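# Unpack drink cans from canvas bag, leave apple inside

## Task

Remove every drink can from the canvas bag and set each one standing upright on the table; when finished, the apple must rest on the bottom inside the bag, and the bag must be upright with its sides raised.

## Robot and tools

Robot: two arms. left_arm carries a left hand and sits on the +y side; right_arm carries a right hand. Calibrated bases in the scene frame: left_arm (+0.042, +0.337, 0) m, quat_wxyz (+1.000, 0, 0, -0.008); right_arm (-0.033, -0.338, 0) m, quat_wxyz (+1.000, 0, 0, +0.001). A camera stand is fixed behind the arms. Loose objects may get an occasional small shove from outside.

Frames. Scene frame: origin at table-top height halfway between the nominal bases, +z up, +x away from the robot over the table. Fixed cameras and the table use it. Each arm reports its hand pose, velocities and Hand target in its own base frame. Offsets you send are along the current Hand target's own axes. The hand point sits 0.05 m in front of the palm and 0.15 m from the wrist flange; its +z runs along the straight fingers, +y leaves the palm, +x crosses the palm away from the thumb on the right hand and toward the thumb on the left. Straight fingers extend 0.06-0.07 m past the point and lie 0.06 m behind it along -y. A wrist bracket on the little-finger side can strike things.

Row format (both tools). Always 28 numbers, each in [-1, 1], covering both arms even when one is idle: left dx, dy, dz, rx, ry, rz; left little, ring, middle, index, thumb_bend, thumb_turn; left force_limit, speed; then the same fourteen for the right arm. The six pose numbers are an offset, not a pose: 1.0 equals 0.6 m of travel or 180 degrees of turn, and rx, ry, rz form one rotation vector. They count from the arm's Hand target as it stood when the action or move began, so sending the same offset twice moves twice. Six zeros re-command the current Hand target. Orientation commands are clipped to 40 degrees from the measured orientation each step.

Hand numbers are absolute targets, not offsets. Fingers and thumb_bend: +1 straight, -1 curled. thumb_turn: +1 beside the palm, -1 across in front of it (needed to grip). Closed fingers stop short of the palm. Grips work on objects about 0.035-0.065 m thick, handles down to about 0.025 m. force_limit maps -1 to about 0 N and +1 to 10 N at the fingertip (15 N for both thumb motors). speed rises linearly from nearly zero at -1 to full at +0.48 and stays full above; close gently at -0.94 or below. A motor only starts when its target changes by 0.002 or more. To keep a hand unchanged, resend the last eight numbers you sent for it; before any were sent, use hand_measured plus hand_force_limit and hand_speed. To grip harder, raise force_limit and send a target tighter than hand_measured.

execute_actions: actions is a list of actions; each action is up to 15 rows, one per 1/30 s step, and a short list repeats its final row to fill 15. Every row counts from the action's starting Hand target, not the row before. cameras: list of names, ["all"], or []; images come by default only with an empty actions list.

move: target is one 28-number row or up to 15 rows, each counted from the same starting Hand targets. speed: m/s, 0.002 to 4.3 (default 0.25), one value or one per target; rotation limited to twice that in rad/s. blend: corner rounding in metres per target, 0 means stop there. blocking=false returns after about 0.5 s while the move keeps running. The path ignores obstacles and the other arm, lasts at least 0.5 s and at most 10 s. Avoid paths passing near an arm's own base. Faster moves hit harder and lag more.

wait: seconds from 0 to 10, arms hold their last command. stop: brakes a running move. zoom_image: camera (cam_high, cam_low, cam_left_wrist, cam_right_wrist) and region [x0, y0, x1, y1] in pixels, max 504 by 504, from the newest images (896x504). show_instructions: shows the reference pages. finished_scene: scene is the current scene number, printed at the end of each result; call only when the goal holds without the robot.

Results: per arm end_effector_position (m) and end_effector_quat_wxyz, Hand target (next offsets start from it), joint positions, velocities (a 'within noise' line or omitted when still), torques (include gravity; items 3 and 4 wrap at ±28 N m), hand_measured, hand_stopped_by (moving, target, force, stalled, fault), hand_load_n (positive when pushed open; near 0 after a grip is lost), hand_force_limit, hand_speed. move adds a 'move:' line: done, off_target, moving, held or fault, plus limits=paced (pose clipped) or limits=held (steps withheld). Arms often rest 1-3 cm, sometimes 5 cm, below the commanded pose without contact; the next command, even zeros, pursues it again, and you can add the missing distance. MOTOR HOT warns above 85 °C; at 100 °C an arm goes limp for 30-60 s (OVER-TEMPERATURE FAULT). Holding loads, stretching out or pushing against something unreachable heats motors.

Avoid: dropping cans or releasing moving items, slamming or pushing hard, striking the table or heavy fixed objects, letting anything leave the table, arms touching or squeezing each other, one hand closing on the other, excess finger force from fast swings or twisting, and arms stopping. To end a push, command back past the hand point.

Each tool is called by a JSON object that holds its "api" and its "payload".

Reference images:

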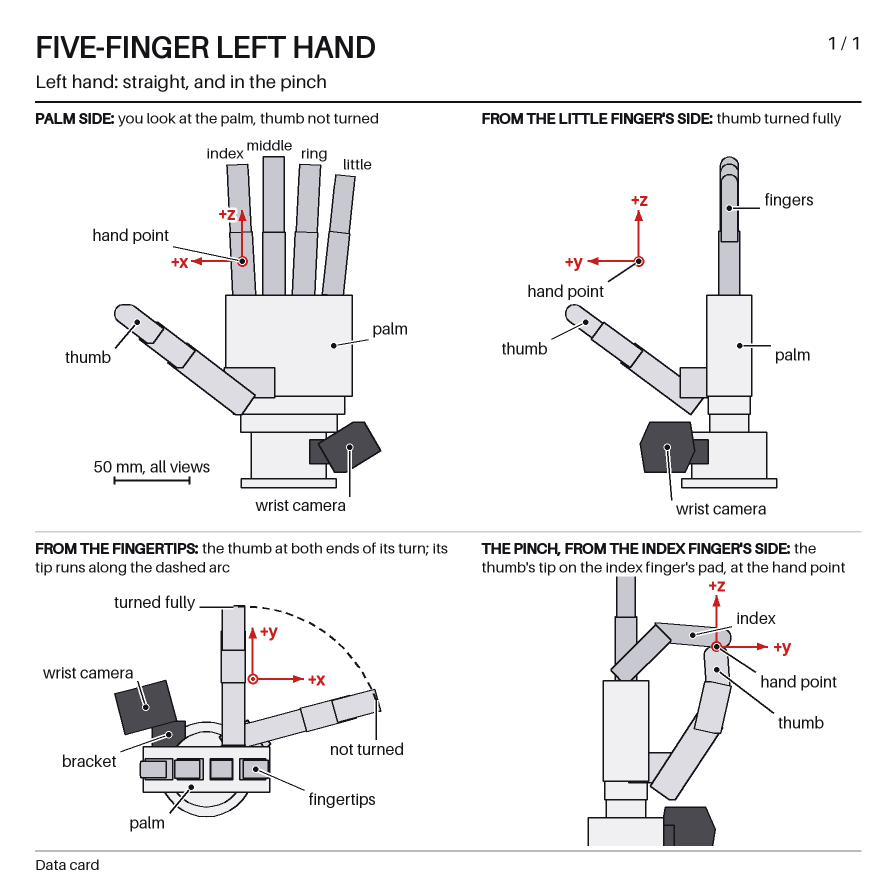

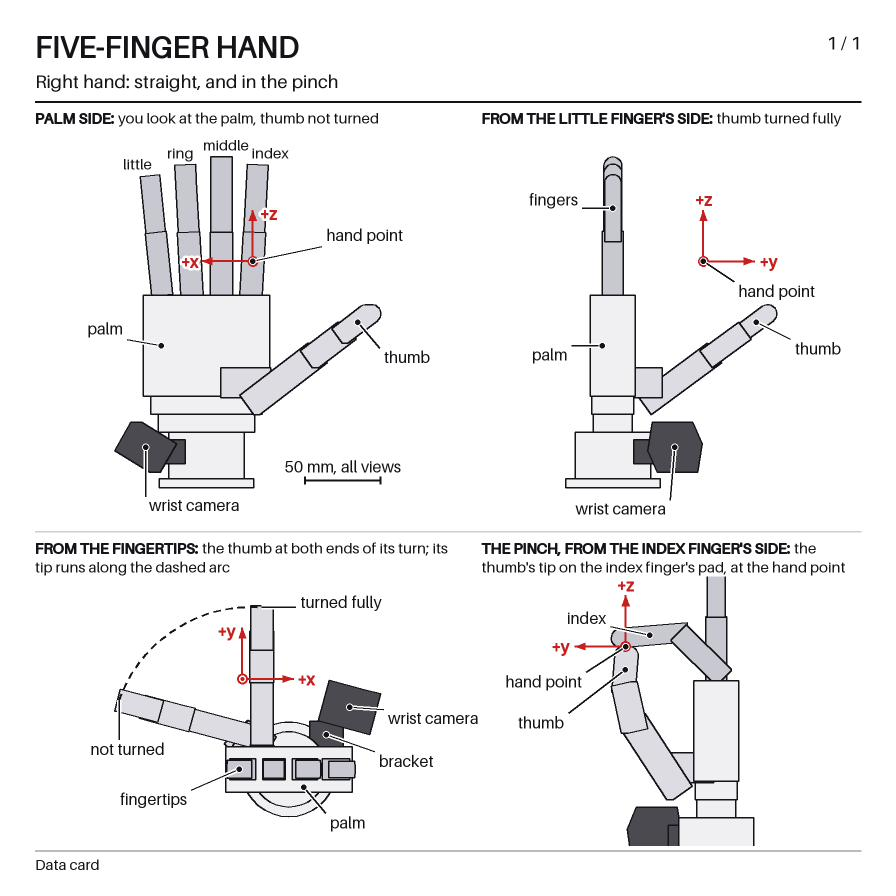

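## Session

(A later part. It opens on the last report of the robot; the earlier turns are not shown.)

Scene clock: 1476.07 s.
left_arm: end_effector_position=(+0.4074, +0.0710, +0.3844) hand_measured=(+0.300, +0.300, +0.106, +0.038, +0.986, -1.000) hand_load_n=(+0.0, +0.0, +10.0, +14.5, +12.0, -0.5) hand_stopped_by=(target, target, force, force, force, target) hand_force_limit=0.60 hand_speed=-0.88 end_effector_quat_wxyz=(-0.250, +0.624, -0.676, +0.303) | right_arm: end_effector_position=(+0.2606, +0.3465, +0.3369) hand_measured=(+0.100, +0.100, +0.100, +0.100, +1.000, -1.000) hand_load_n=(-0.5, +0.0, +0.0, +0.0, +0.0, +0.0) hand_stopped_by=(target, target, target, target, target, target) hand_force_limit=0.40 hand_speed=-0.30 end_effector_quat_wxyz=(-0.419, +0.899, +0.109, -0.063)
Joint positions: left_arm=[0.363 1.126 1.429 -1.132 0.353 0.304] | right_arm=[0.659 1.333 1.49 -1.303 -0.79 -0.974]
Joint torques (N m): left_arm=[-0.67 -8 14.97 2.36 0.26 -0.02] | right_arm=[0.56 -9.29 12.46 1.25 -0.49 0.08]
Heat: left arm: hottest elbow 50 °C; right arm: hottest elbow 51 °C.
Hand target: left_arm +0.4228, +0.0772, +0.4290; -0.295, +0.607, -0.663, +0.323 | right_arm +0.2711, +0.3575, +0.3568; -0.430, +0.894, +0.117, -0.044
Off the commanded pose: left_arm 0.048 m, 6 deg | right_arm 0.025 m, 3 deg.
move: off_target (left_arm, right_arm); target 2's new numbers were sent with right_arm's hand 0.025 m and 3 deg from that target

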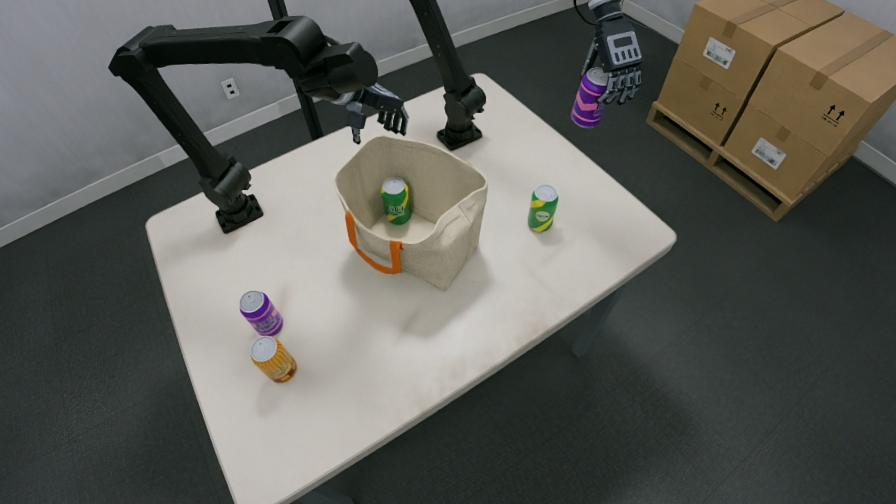

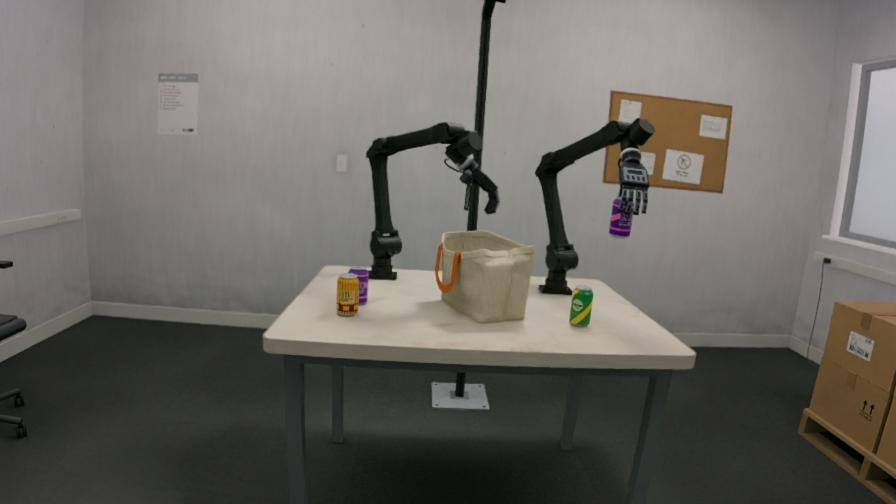

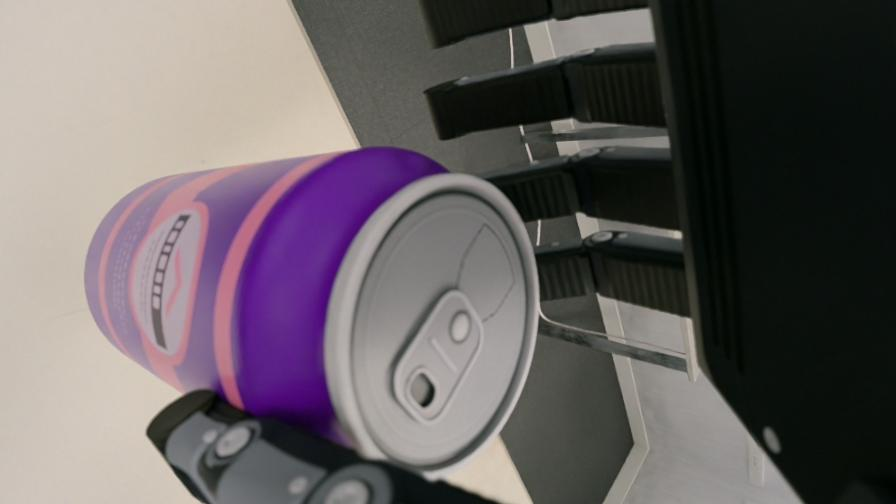

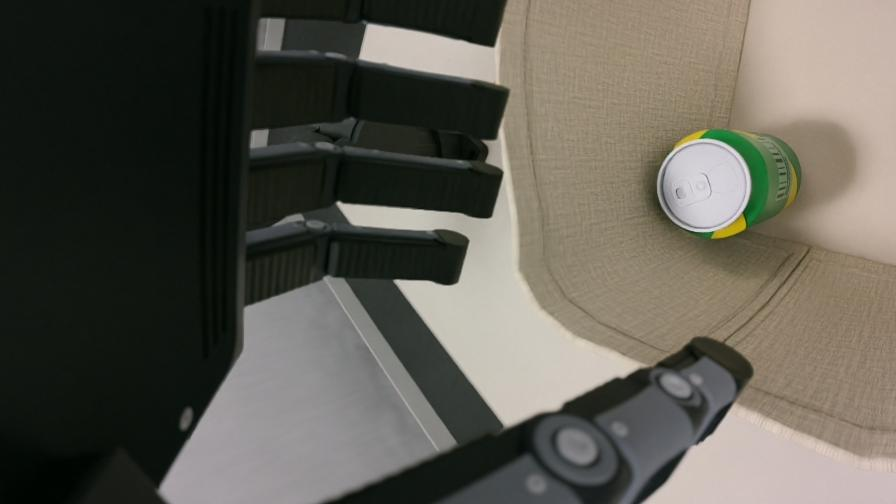

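{"api": "move", "payload": {"target": [0,0.3533,0.2762,0,0,0,0.3,0.3,-0.32,-0.32,0.3,-1,0.6,-0.88,-0.01,0.2092,0.1572,0,0,0,0.1,0.1,0.1,0.1,1,-1,0.4,-0.3], "speed": 0.15, "cameras": ["cam_low","cam_right_wrist"]}}

{"api": "zoom_image", "payload": {"camera": "cam_low", "region": [550, 220, 670, 330]}}

Scene clock: 1498.80 s.
left_arm: end_effector_position=(+0.4086, +0.0716, +0.1424) hand_measured=(+0.300, +0.300, +0.106, +0.038, +0.986, -1.000) hand_load_n=(+0.0, +0.0, +10.0, +14.5, +12.0, -0.5) hand_stopped_by=(target, target, force, force, force, target) hand_force_limit=0.60 hand_speed=-0.88 end_effector_quat_wxyz=(+0.271, -0.615, +0.672, -0.311) | right_arm: end_effector_position=(+0.2688, +0.3529, +0.2084) hand_measured=(+0.100, +0.100, +0.100, +0.100, +1.000, -1.000) hand_load_n=(+0.0, +0.0, +0.0, +0.5, +0.0, +0.0) hand_stopped_by=(target, target, target, target, target, target) hand_force_limit=0.40 hand_speed=-0.30 end_effector_quat_wxyz=(-0.432, +0.893, +0.119, -0.041)
Joint positions: left_arm=[0.363 1.116 0.759 -0.421 0.351 0.303] | right_arm=[0.659 1.331 1.143 -0.901 -0.79 -0.974]
Joint torques (N m): left_arm=[-0.67 -8 10.07 2.37 0.25 -0.01] | right_arm=[-0.21 -9.52 7.13 1.39 -0.6 -0.05]
Heat: left arm: hottest elbow 50 °C; right arm: hottest elbow 52 °C.
Hand target: left_arm +0.4226, +0.0768, +0.1600; +0.295, -0.607, +0.663, -0.323 | right_arm +0.2699, +0.3520, +0.1998; -0.430, +0.894, +0.117, -0.044
Off the commanded pose: left_arm 0.023 m, 3 deg | right_arm 0.009 m, 0 deg.
move: off_target (left_arm)
Images, in order (width x height): cam_low 896x504, cam_right_wrist 896x504.

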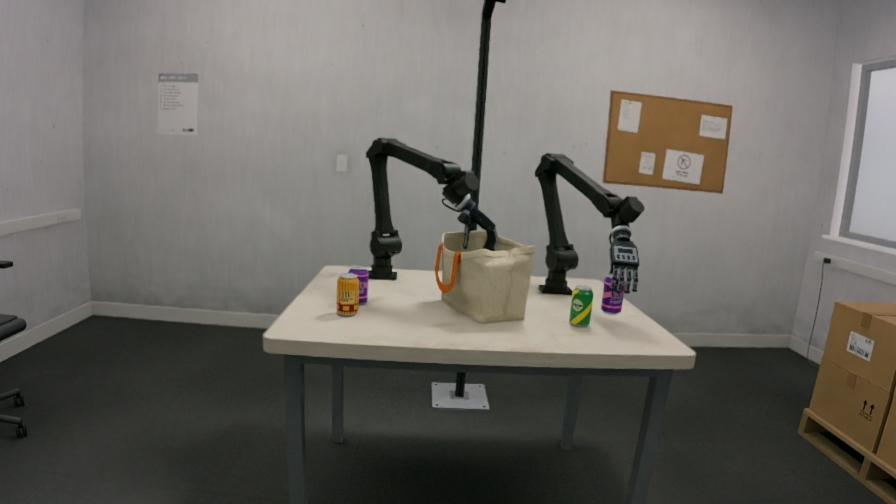

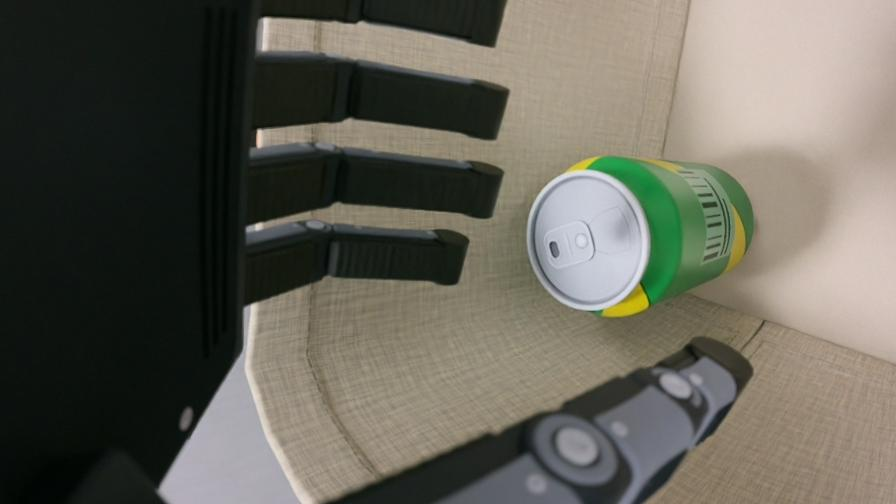

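Scaled by 4.200 from the camera's 896x504 image, which has a finer 1280x720 frame.

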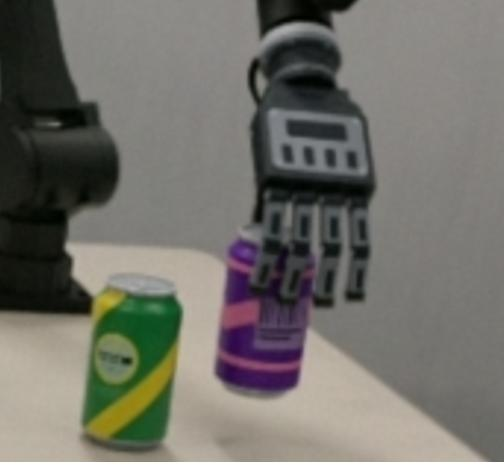

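{"api": "move", "payload": {"target": [[0,0.0131,0.0103,0,0,0,0.3,0.3,-0.32,-0.32,0.3,-1,0.6,-0.88,-0.0145,-0.0082,0.0105,0,0,0,0.1,0.1,0.1,0.1,1,-1,0.4,-0.3],[0,0.0197,0.0154,0,0,0,0.3,0.3,-0.32,-0.32,0.3,-1,0.6,-0.88,-0.0145,0.0378,0.0465,0,0,0,0.1,0.1,0.1,0.1,1,-1,0.4,-0.3],[0,0.0263,0.0205,0,0,0,0.3,0.3,-0.32,-0.32,0.3,-1,0.6,-0.88,-0.0145,0.0142,0.0767,0,0,0,0.1,0.1,0.1,0.1,1,-1,0.4,-0.3],[0,0.0263,0.0205,0,0,0,0.3,0.3,-0.32,-0.32,0.3,-1,0.6,-0.88,-0.0145,0.0142,0.0767,0,0,0,0.3,0.3,0.3,0.3,1,-1,0.4,-0.3],[0,0.0394,0.0308,0,0,0,0.3,0.3,-0.32,-0.32,0.3,-1,0.6,-0.88,-0.0145,0.0602,0.1127,0,0,0,0.3,0.3,0.3,0.3,1,-1,0.4,-0.3]], "speed": 0.09, "cameras": ["cam_low","cam_right_wrist"]}}

{"api": "zoom_image", "payload": {"camera": "cam_low", "region": [550, 220, 670, 330]}}

Scene clock: 1525.43 s.
left_arm: end_effector_position=(+0.4088, +0.0717, +0.1159) hand_measured=(+0.300, +0.300, +0.106, +0.038, +0.986, -1.000) hand_load_n=(+0.0, +0.0, +10.0, +14.5, +12.5, -0.5) hand_stopped_by=(target, target, force, force, force, target) hand_force_limit=0.60 hand_speed=-0.88 end_effector_quat_wxyz=(+0.275, -0.614, +0.671, -0.313) | right_arm: end_effector_position=(+0.2577, +0.3794, +0.1377) hand_measured=(+0.300, +0.300, +0.300, +0.300, +1.000, -1.000) hand_load_n=(+0.0, +0.0, +0.0, +0.0, +0.0, +0.0) hand_stopped_by=(target, target, target, target, target, target) hand_force_limit=0.40 hand_speed=-0.30 end_effector_quat_wxyz=(-0.433, +0.892, +0.121, -0.039)
Joint positions: left_arm=[0.363 1.147 0.703 -0.326 0.351 0.302] | right_arm=[0.726 1.396 1.006 -0.637 -0.756 -0.893]
Joint torques (N m): left_arm=[-0.44 -7.77 9.62 2.44 0.22 0.01] | right_arm=[0.38 -9.93 6.9 1.5 -0.48 0.06]
Heat: left arm: hottest elbow 49 °C; right arm: hottest elbow 47 °C.
Hand target: left_arm +0.4225, +0.0768, +0.1299; +0.295, -0.607, +0.663, -0.323 | right_arm +0.2557, +0.3794, +0.1291; -0.430, +0.894, +0.117, -0.044
Off the commanded pose: left_arm 0.020 m, 3 deg | right_arm 0.009 m, 1 deg.
move: off_target (left_arm)
Images, in order (width x height): cam_low 896x504, cam_right_wrist 896x504.

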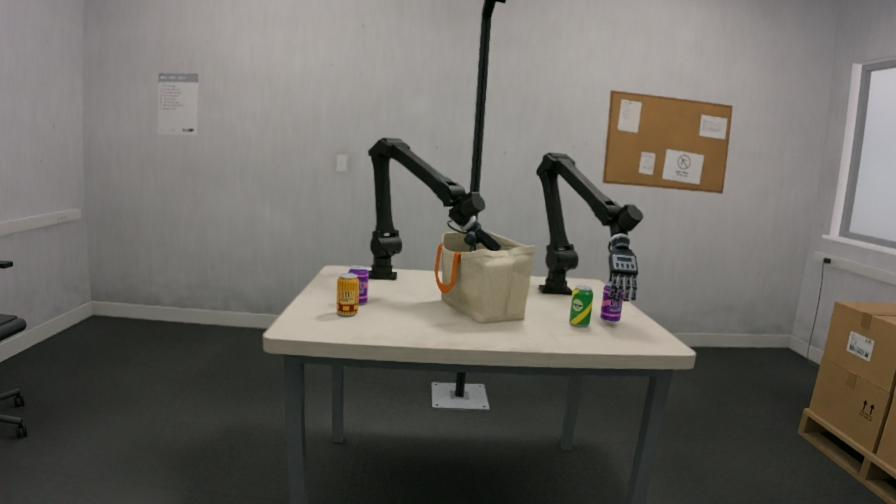

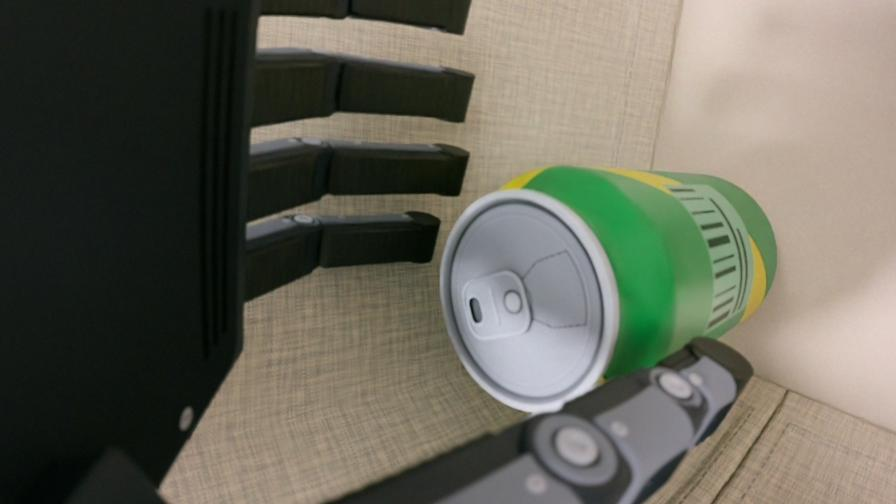

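Scaled by 4.200 from the camera's 896x504 image, which has a finer 1280x720 frame.

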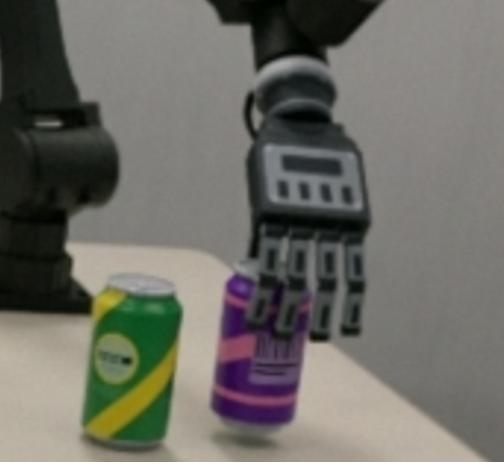

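{"api": "move", "payload": {"target": [0,0.0131,0.0103,0,0,0,0.3,0.3,-0.32,-0.32,0.3,-1,0.6,-0.88,-0.0075,0.057,0.0488,0,0,0,0.3,0.3,0.3,0.3,1,-1,0.4,-0.3], "speed": 0.08, "cameras": ["cam_low","cam_right_wrist"]}}

{"api": "zoom_image", "payload": {"camera": "cam_low", "region": [550, 240, 670, 340]}}

Scene clock: 1539.13 s.
left_arm: end_effector_position=(+0.4090, +0.0718, +0.1067) hand_measured=(+0.300, +0.300, +0.106, +0.038, +0.986, -1.000) hand_load_n=(+0.0, +0.0, +10.0, +14.0, +12.0, -0.5) hand_stopped_by=(target, target, force, force, force, target) hand_force_limit=0.60 hand_speed=-0.88 end_effector_quat_wxyz=(+0.275, -0.613, +0.671, -0.313) | right_arm: end_effector_position=(+0.2578, +0.3789, +0.0937) hand_measured=(+0.300, +0.300, +0.300, +0.300, +1.000, -1.000) hand_load_n=(+0.0, +0.0, +0.0, -0.5, +0.0, +0.0) hand_stopped_by=(target, target, target, target, target, target) hand_force_limit=0.40 hand_speed=-0.30 end_effector_quat_wxyz=(-0.434, +0.892, +0.120, -0.035)
Joint positions: left_arm=[0.363 1.161 0.685 -0.294 0.351 0.302] | right_arm=[0.726 1.446 0.928 -0.501 -0.753 -0.889]
Joint torques (N m): left_arm=[-0.56 -8 9.5 2.41 0.23 0] | right_arm=[1.03 -9.99 6.43 1.51 -0.48 0.1]
Heat: left arm: hottest elbow 49 °C; right arm: hottest elbow 46 °C.
Hand target: left_arm +0.4226, +0.0768, +0.1201; +0.295, -0.607, +0.663, -0.323 | right_arm +0.2519, +0.3798, +0.0840; -0.430, +0.894, +0.117, -0.044
Off the commanded pose: left_arm 0.020 m, 3 deg | right_arm 0.011 m, 1 deg.
move: off_target (left_arm, right_arm)
Images, in order (width x height): cam_low 896x504, cam_right_wrist 896x504.

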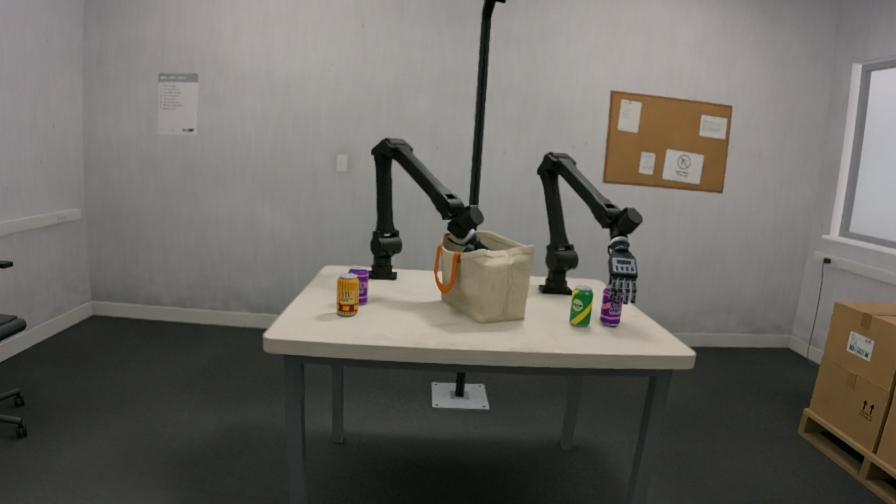

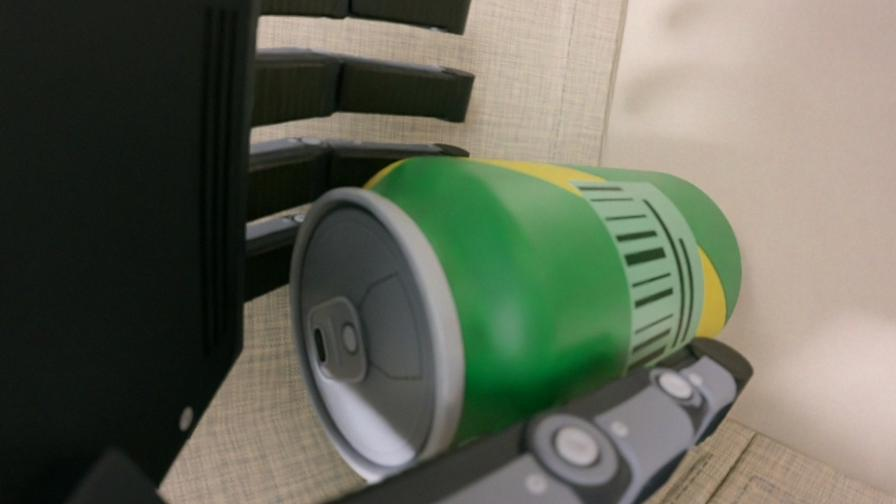

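Scaled by 4.200 from the camera's 896x504 image, which has a finer 1280x720 frame.

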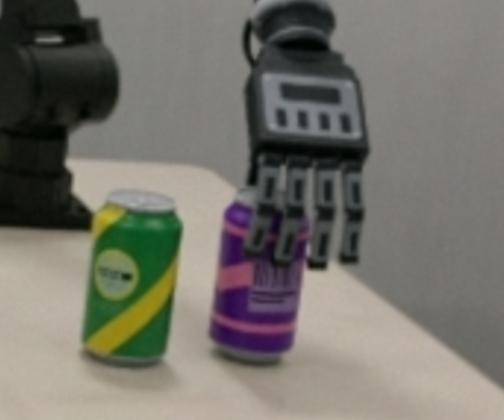

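{"api": "move", "payload": {"target": [0,0.0079,0.0062,0,0,0,0.3,0.3,-0.32,-0.32,0.3,-1,0.6,-0.88,0.0092,-0.0431,-0.0125,0,0,0,0.3,0.3,0.4,0.4,1,-1,0.2,-0.3], "speed": 0.08, "cameras": ["cam_low","cam_right_wrist"]}}

{"api": "zoom_image", "payload": {"camera": "cam_low", "region": [550, 240, 670, 340]}}

Scene clock: 1557.40 s.
left_arm: end_effector_position=(+0.4102, +0.0722, +0.1031) hand_measured=(+0.300, +0.300, +0.106, +0.038, +0.986, -1.000) hand_load_n=(+0.0, +0.5, +10.0, +14.0, +12.5, -0.5) hand_stopped_by=(target, target, force, force, force, target) hand_force_limit=0.60 hand_speed=-0.88 end_effector_quat_wxyz=(+0.278, -0.612, +0.670, -0.314) | right_arm: end_effector_position=(+0.2483, +0.3769, +0.0913) hand_measured=(+0.300, +0.300, +0.400, +0.400, +1.000, -1.000) hand_load_n=(+0.0, +0.0, +0.0, -0.5, +0.0, +0.0) hand_stopped_by=(target, target, target, target, target, target) hand_force_limit=0.20 hand_speed=-0.30 end_effector_quat_wxyz=(-0.423, +0.898, +0.111, -0.050)
Joint positions: left_arm=[0.363 1.167 0.677 -0.273 0.351 0.302] | right_arm=[0.738 1.446 0.928 -0.53 -0.744 -0.871]
Joint torques (N m): left_arm=[-0.67 -7.59 9.13 2.36 0.21 0.04] | right_arm=[1.32 -11.16 10.77 0.44 -0.5 0.1]
Heat: left arm: hottest elbow 48 °C; right arm: hottest elbow 45 °C.
Hand target: left_arm +0.4226, +0.0767, +0.1139; +0.295, -0.607, +0.663, -0.323 | right_arm +0.2541, +0.3911, +0.1090; -0.430, +0.894, +0.117, -0.044
Off the commanded pose: left_arm 0.017 m, 3 deg | right_arm 0.023 m, 1 deg.
move: off_target (left_arm, right_arm)
Images, in order (width x height): cam_low 896x504, cam_right_wrist 896x504.

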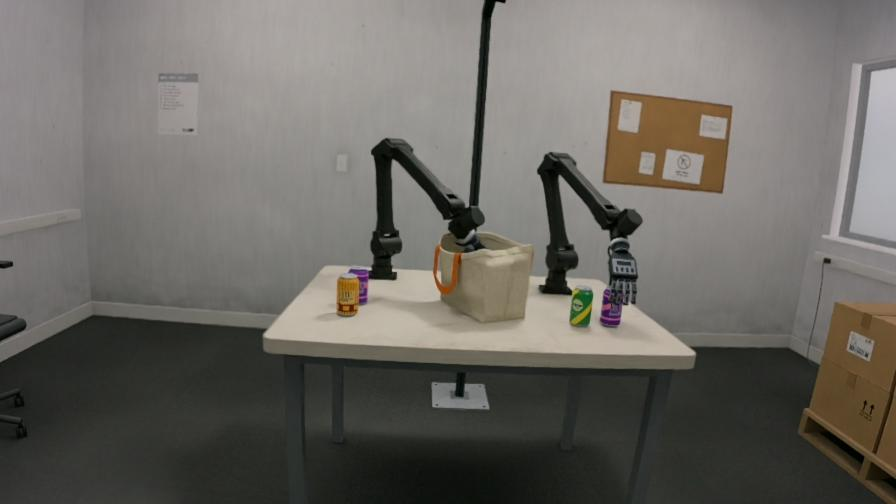

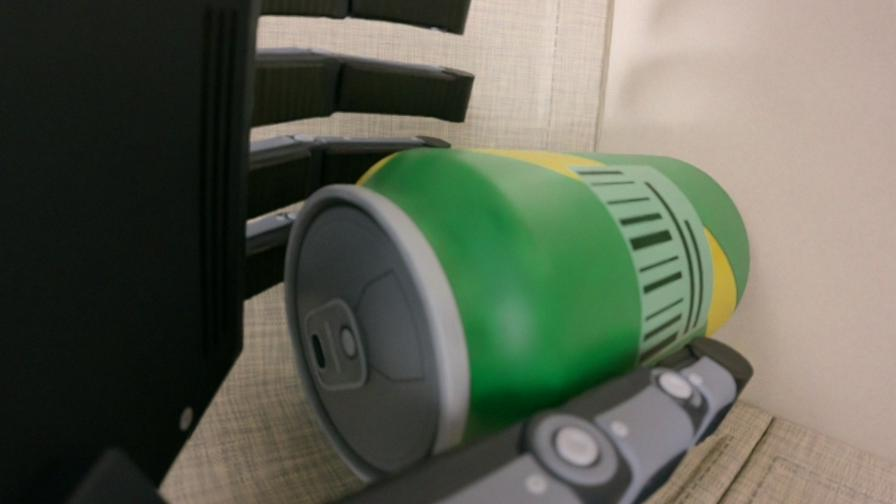

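Scaled by 4.200 from the camera's 896x504 image, which has a finer 1280x720 frame.

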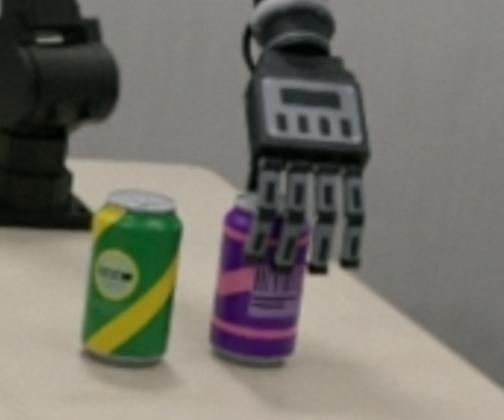

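{"api": "execute_actions", "payload": {"actions": [[[0,0.0053,0.0041,0,0,0,0.3,0.3,-0.32,-0.32,0.3,-1,0.6,-0.88,0,0,0,0,0,0,0.3,0.3,-0.2,-0.2,1,-1,0.2,-0.75]],[[0,0.004,0.0031,0,0,0,0.3,0.3,-0.32,-0.32,0.3,-1,0.6,-0.88,0,0,0,0,0,0,0.3,0.3,-0.2,-0.2,1,-1,0.2,-0.75]],[[0,0,0,0,0,0,0.3,0.3,-0.32,-0.32,0.3,-1,0.6,-0.88,0,0,0,0,0,0,0.3,0.3,-0.21,-0.21,1,-1,0.2,-0.88]],[[0,0,0,0,0,0,0.3,0.3,-0.32,-0.32,0.3,-1,0.6,-0.88,0,0,0,0,0,0,0.3,0.3,-0.22,-0.22,1,-1,0.2,-0.88]],[[0,0,0,0,0,0,0.3,0.3,-0.32,-0.32,0.3,-1,0.6,-0.88,0,0,0,0,0,0,0.3,0.3,-0.22,-0.22,1,-1,0.2,-0.88]]], "cameras": ["cam_right_wrist","cam_low"]}}

{"api": "zoom_image", "payload": {"camera": "cam_low", "region": [550, 240, 670, 340]}}

Scene clock: 1584.70 s.
left_arm: end_effector_position=(+0.4135, +0.0732, +0.1023) hand_measured=(+0.300, +0.300, +0.106, +0.038, +0.986, -1.000) hand_load_n=(+0.0, +0.0, +9.0, +14.0, +12.5, -1.0) hand_stopped_by=(target, target, force, force, force, target) hand_force_limit=0.60 hand_speed=-0.88 end_effector_quat_wxyz=(+0.285, -0.610, +0.668, -0.317) | right_arm: end_effector_position=(+0.2458, +0.3784, +0.0922) hand_measured=(+0.300, +0.300, +0.128, +0.096, +1.000, -1.000) hand_load_n=(+0.0, +0.0, +6.5, +9.5, +2.0, +0.0) hand_stopped_by=(target, target, force, force, target, target) hand_force_limit=0.20 hand_speed=-0.88 end_effector_quat_wxyz=(-0.423, +0.898, +0.112, -0.053)
Joint positions: left_arm=[0.363 1.172 0.671 -0.244 0.351 0.298] | right_arm=[0.743 1.446 0.93 -0.534 -0.746 -0.868]
Joint torques (N m): left_arm=[-0.67 -6.95 8.72 2.24 0.2 0.04] | right_arm=[0.85 -11.16 10.63 0.55 -0.44 0.09]
Heat: left arm: hottest elbow 45 °C; right arm: hottest elbow 48 °C.
Hand target: left_arm +0.4226, +0.0768, +0.1070; +0.295, -0.607, +0.663, -0.323 | right_arm +0.2542, +0.3911, +0.1090; -0.430, +0.894, +0.117, -0.044
Off the commanded pose: left_arm 0.011 m, 2 deg | right_arm 0.023 m, 1 deg.
Images, in order (width x height): cam_low 896x504, cam_right_wrist 896x504.

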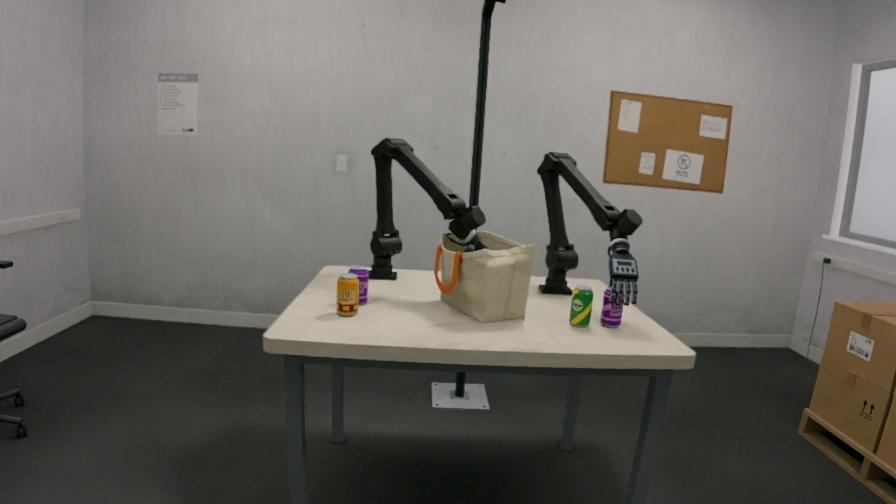

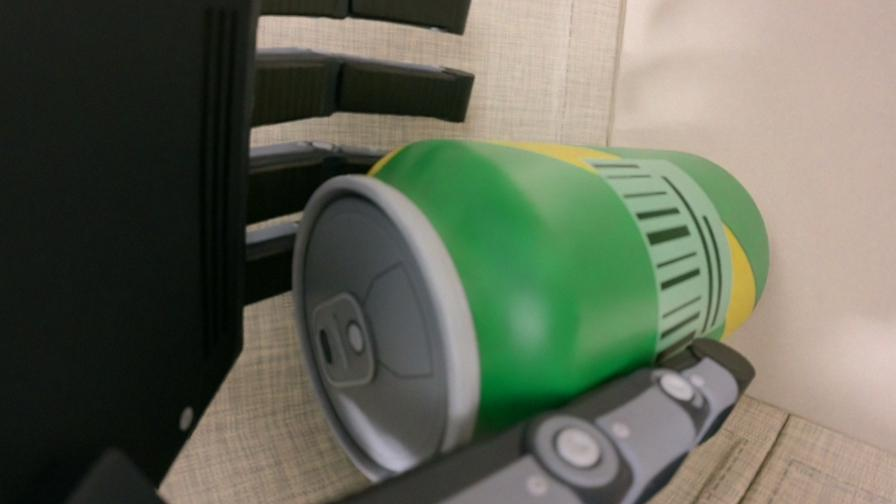

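Scaled by 4.200 from the camera's 896x504 image, which has a finer 1280x720 frame.

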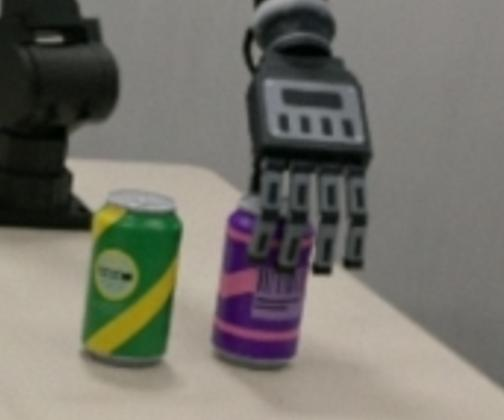

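{"api": "execute_actions", "payload": {"actions": [[[0,0,0,0,0,0,0.3,0.3,0.15,0.09,1,-1,0.4,-0.88,0,0,0,0,0,0,0.3,0.3,-0.23,-0.23,0.4,-1,0.5,-0.88]],[[0,0,0,0,0,0,0.3,0.3,0.18,0.12,1,-1,0.4,-0.85,0,0,0,0,0,0,0.3,0.3,-0.24,-0.24,0.39,-1,0.5,-0.88]],[[0,0,0,0,0,0,0.6,0.6,0.6,0.6,1,-1,0.4,-0.6,0,0,0,0,0,0,0.3,0.3,-0.25,-0.25,0.38,-1,0.5,-0.88]],[[0,0,0,0,0,0,1,1,1,1,1,-1,0.4,-0.3,0,0,0,0,0,0,0.3,0.3,-0.25,-0.25,0.38,-1,0.5,-0.88]],[[0,0,0,0,0,0,1,1,1,1,1,-1,0.4,-0.3,0,0,0,0,0,0,0.3,0.3,-0.25,-0.25,0.38,-1,0.5,-0.88]]], "cameras": ["cam_right_wrist","cam_low","cam_left_wrist"]}}

{"api": "zoom_image", "payload": {"camera": "cam_low", "region": [550, 240, 670, 340]}}

Scene clock: 1600.50 s.
left_arm: end_effector_position=(+0.4148, +0.0736, +0.1032) hand_measured=(+1.000, +1.000, +1.000, +1.000, +1.000, -1.000) hand_load_n=(+0.0, +0.0, +0.0, +0.0, +0.0, +0.0) hand_stopped_by=(target, target, target, target, target, target) hand_force_limit=0.40 hand_speed=-0.30 end_effector_quat_wxyz=(+0.287, -0.609, +0.667, -0.318) | right_arm: end_effector_position=(+0.2458, +0.3784, +0.0922) hand_measured=(+0.300, +0.300, +0.120, +0.096, +0.984, -1.000) hand_load_n=(+0.0, +0.0, +11.0, +9.0, +11.5, +0.5) hand_stopped_by=(target, target, force, force, force, target) hand_force_limit=0.50 hand_speed=-0.88 end_effector_quat_wxyz=(-0.423, +0.898, +0.112, -0.053)
Joint positions: left_arm=[0.363 1.172 0.671 -0.238 0.351 0.298] | right_arm=[0.743 1.446 0.93 -0.534 -0.746 -0.868]
Joint torques (N m): left_arm=[-0.79 -6.77 8.68 2.14 0.22 0.06] | right_arm=[0.85 -11.16 10.63 0.57 -0.44 0.08]
Heat: left arm: hottest elbow 43 °C; right arm: hottest elbow 46 °C.
Hand target: left_arm +0.4226, +0.0768, +0.1070; +0.295, -0.607, +0.663, -0.323 | right_arm +0.2542, +0.3911, +0.1090; -0.430, +0.894, +0.117, -0.044
Off the commanded pose: left_arm 0.009 m, 1 deg | right_arm 0.023 m, 1 deg.
Images, in order (width x height): cam_low 896x504, cam_left_wrist 896x504, cam_right_wrist 896x504.

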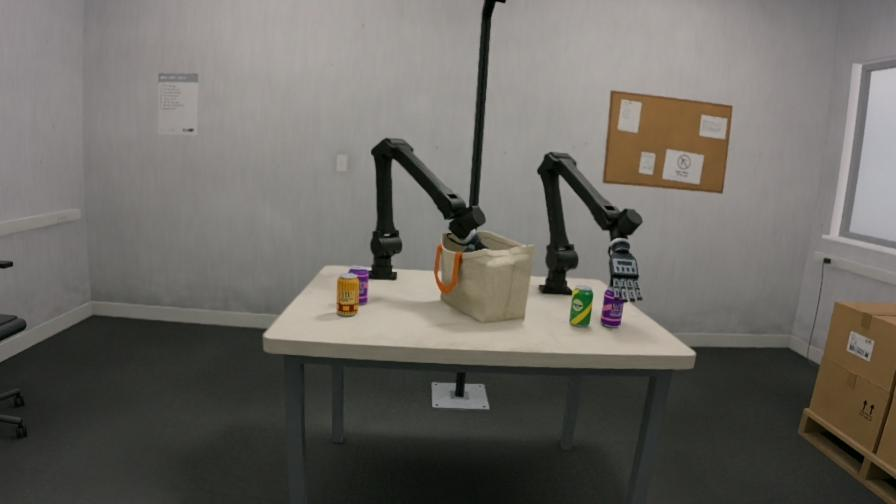

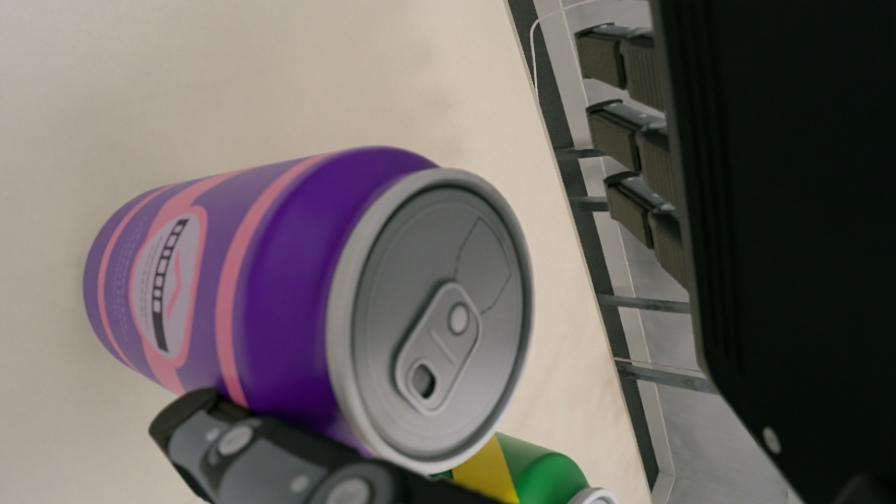

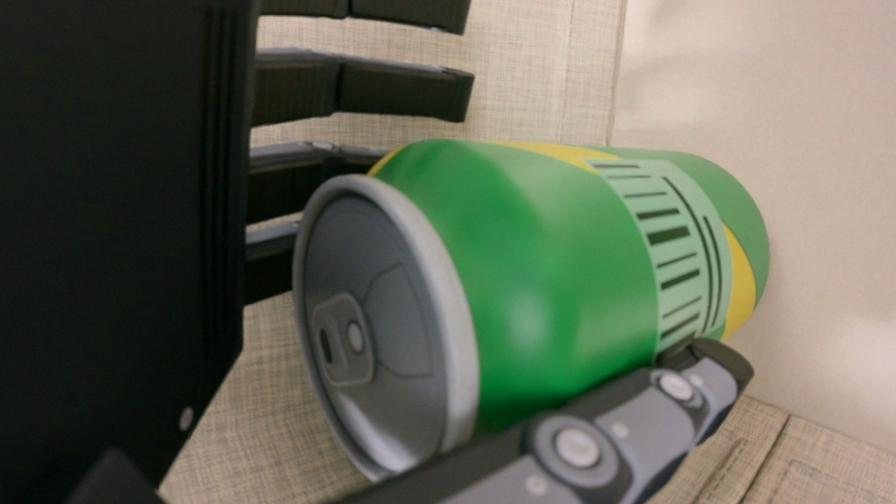

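Scaled by 4.200 from the camera's 896x504 image, which has a finer 1280x720 frame.

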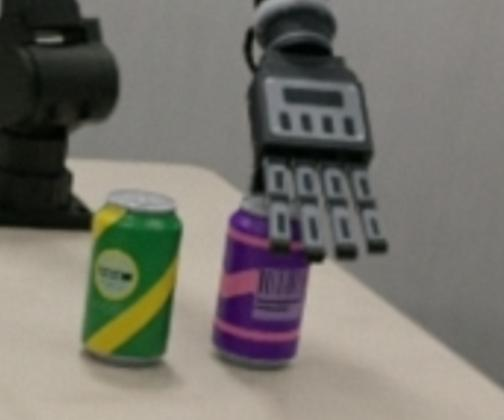

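{"api": "execute_actions", "payload": {"actions": [[[0,-0.0131,-0.0103,0,0,0,1,1,1,1,1,-1,0.4,-0.3,0,-0.0105,-0.0082,0,0,0,0.3,0.3,-0.26,-0.26,0.36,-1,0.6,-0.88]],[[0,-0.0263,-0.0205,0,0,0,1,1,1,1,1,-1,0.4,-0.3,0,-0.0105,-0.0082,0,0,0,0.3,0.3,-0.27,-0.27,0.35,-1,0.6,-0.88]],[[0,-0.0394,-0.0308,0,0,0,1,1,1,1,1,-1,0.4,-0.3,0,-0.0105,-0.0082,0,0,0,0.3,0.3,-0.28,-0.28,0.34,-1,0.6,-0.88]],[[0,-0.0525,-0.0411,0,0,0,1,1,1,1,1,-1,0.4,-0.3,0,-0.0105,-0.0082,0,0,0,0.3,0.3,-0.29,-0.29,0.33,-1,0.6,-0.88]],[[0,-0.0525,-0.0411,0,0,0,1,1,1,1,1,-1,0.4,-0.3,0,-0.0105,-0.0082,0,0,0,0.3,0.3,-0.30,-0.30,0.32,-1,0.6,-0.88]],[[0,-0.0525,-0.0411,0,0,0,1,1,1,1,1,-1,0.4,-0.3,0,-0.0105,-0.0082,0,0,0,0.3,0.3,-0.31,-0.31,0.31,-1,0.6,-0.88]],[[0,-0.0525,-0.0411,0,0,0,1,1,1,1,1,-1,0.4,-0.3,0,-0.0105,-0.0082,0,0,0,0.3,0.3,-0.32,-0.32,0.3,-1,0.6,-0.88]]], "cameras": ["cam_right_wrist","cam_low"]}}

{"api": "zoom_image", "payload": {"camera": "cam_low", "region": [400, 180, 670, 340]}}

Scene clock: 1622.37 s.
left_arm: end_effector_position=(+0.4153, +0.0736, +0.3028) hand_measured=(+1.000, +1.000, +1.000, +1.000, +1.000, -1.000) hand_load_n=(+0.0, -0.5, +0.0, +0.0, +0.0, +0.0) hand_stopped_by=(target, target, target, target, target, target) hand_force_limit=0.40 hand_speed=-0.30 end_effector_quat_wxyz=(-0.280, +0.613, -0.668, +0.316) | right_arm: end_effector_position=(+0.2381, +0.3700, +0.1246) hand_measured=(+0.300, +0.300, +0.112, +0.088, +0.956, -1.000) hand_load_n=(+0.0, +0.0, +8.5, +8.0, +15.0, +0.0) hand_stopped_by=(target, target, force, force, force, target) hand_force_limit=0.60 hand_speed=-0.88 end_effector_quat_wxyz=(-0.406, +0.906, +0.102, -0.070)
Joint positions: left_arm=[0.363 1.059 1.138 -0.834 0.352 0.295] | right_arm=[0.744 1.402 0.992 -0.693 -0.737 -0.867]
Joint torques (N m): left_arm=[-0.67 -6.53 13.14 0.98 0.2 0.06] | right_arm=[1.03 -12.98 13.14 0.64 -0.74 0.11]
Heat: left arm: hottest elbow 43 °C; right arm: hottest elbow 46 °C.
Hand target: left_arm +0.4226, +0.0771, +0.3269; -0.295, +0.607, -0.663, +0.323 | right_arm +0.2527, +0.3916, +0.1650; -0.430, +0.894, +0.117, -0.044
Off the commanded pose: left_arm 0.026 m, 2 deg | right_arm 0.048 m, 5 deg.
Images, in order (width x height): cam_low 896x504, cam_right_wrist 896x504.

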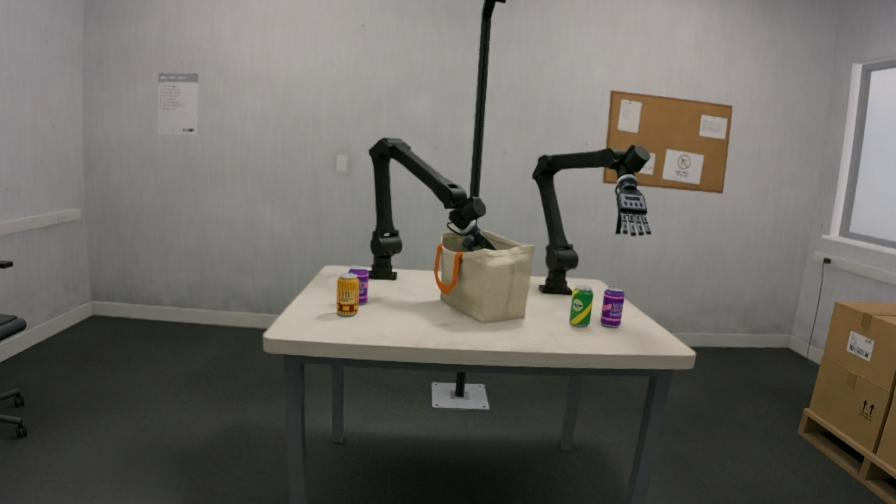

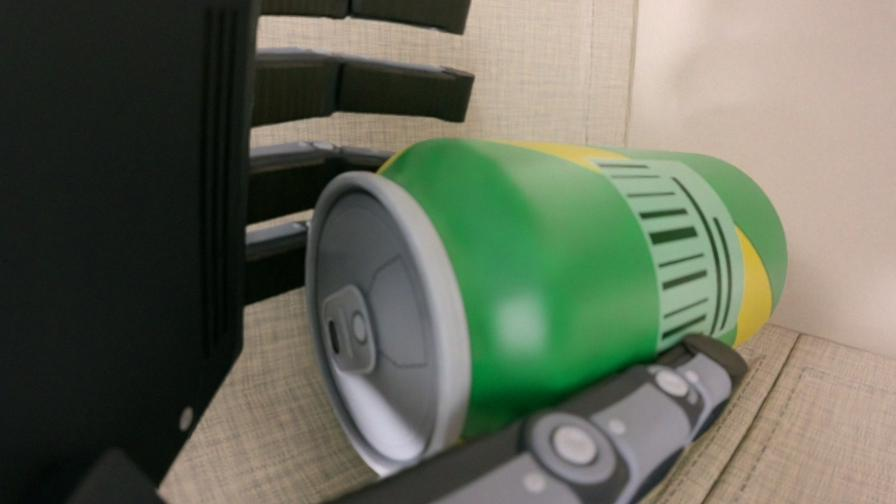

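Scaled by 1.867 from the camera's 896x504 image, which has a finer 1280x720 frame.

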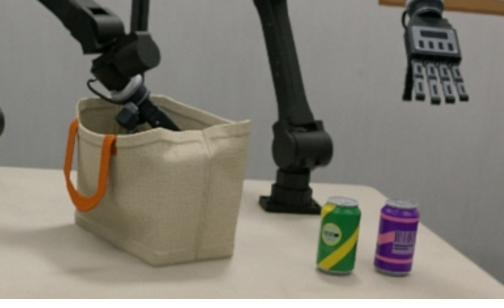

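{"api": "move", "payload": {"target": [[0,0,0,0,0,0,1,1,1,1,1,-1,0.4,-0.3,0,-0.3349,-0.2618,0,0,0,0.3,0.3,-0.32,-0.32,0.3,-1,0.6,-0.88],[0,0,0,0,0,0,1,1,1,1,1,-1,0.4,-0.3,0.285,0.0105,-0.7037,0,0.3721,0.2909,0.3,0.3,-0.32,-0.32,0.3,-1,0.6,-0.88]], "speed": [0.11,0.18], "cameras": ["cam_low","cam_right_wrist","cam_high"]}}

Scene clock: 1670.37 s.
left_arm: end_effector_position=(+0.4153, +0.0736, +0.3028) hand_measured=(+1.000, +1.000, +1.000, +1.000, +1.000, -1.000) hand_load_n=(+0.0, +0.0, -0.5, +0.0, +0.0, +0.5) hand_stopped_by=(target, target, target, target, target, target) hand_force_limit=0.40 hand_speed=-0.30 end_effector_quat_wxyz=(-0.280, +0.613, -0.668, +0.316) | right_arm: end_effector_position=(+0.4848, +0.1098, +0.3972) hand_measured=(+0.300, +0.300, +0.112, +0.088, +0.956, -1.000) hand_load_n=(+0.0, +0.0, +8.5, +8.0, +15.0, +1.0) hand_stopped_by=(target, target, force, force, force, target) hand_force_limit=0.60 hand_speed=-0.88 end_effector_quat_wxyz=(-0.336, +0.748, -0.520, +0.239)
Joint positions: left_arm=[0.363 1.059 1.138 -0.834 0.352 0.295] | right_arm=[0.116 1.275 1.561 -1.019 -0.171 -0.164]
Joint torques (N m): left_arm=[-0.67 -6.95 13.07 0.96 0.2 0.08] | right_arm=[-0.32 -10.64 11.64 2.45 -0.15 0.15]
Heat: left arm: hottest elbow 48 °C; right arm: hottest elbow 51 °C.
Hand target: left_arm +0.4226, +0.0771, +0.3269; -0.295, +0.607, -0.663, +0.323 | right_arm +0.4949, +0.1094, +0.4283; -0.361, +0.731, -0.515, +0.265
Off the commanded pose: left_arm 0.025 m, 2 deg | right_arm 0.033 m, 5 deg.
move: off_target (left_arm, right_arm)
Images, in order (width x height): cam_high 896x504, cam_low 896x504, cam_right_wrist 896x504.

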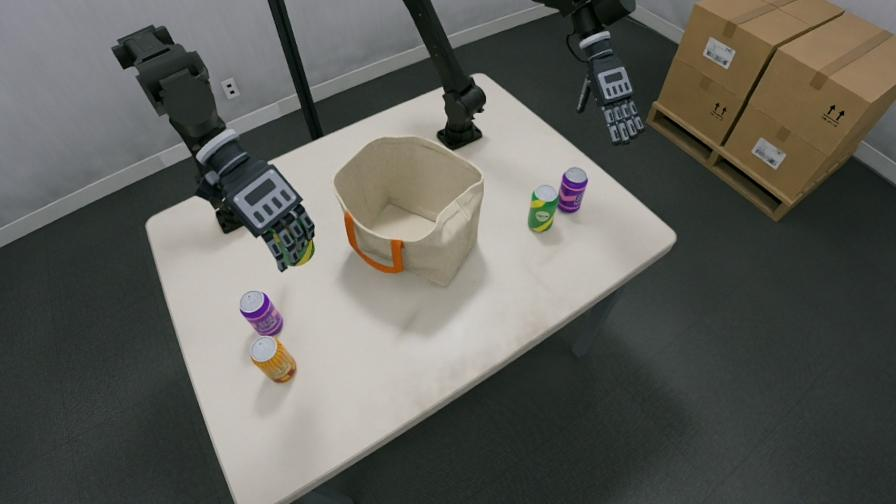

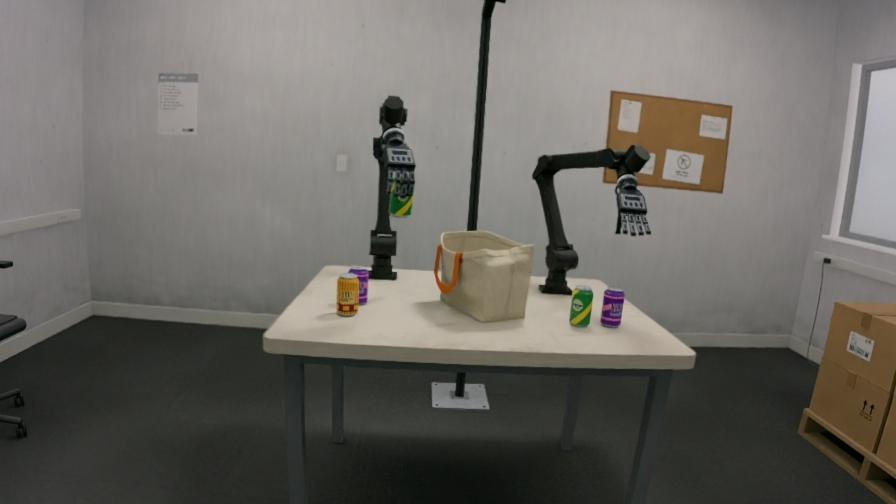

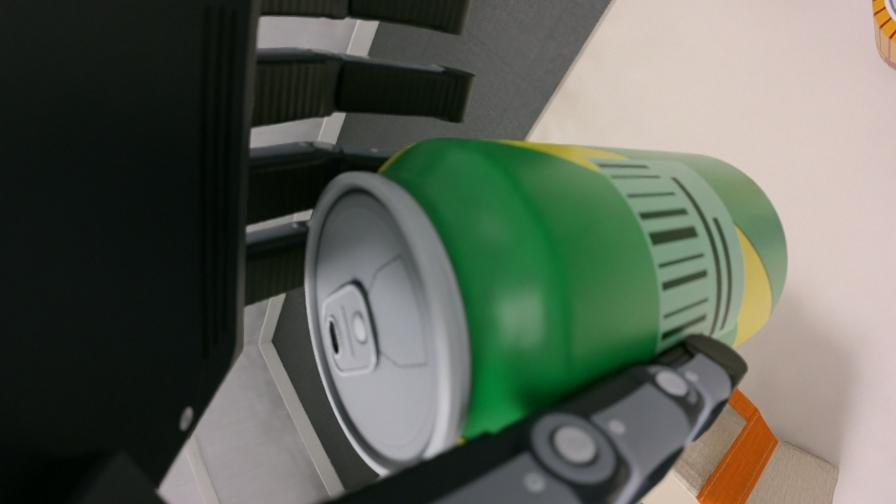

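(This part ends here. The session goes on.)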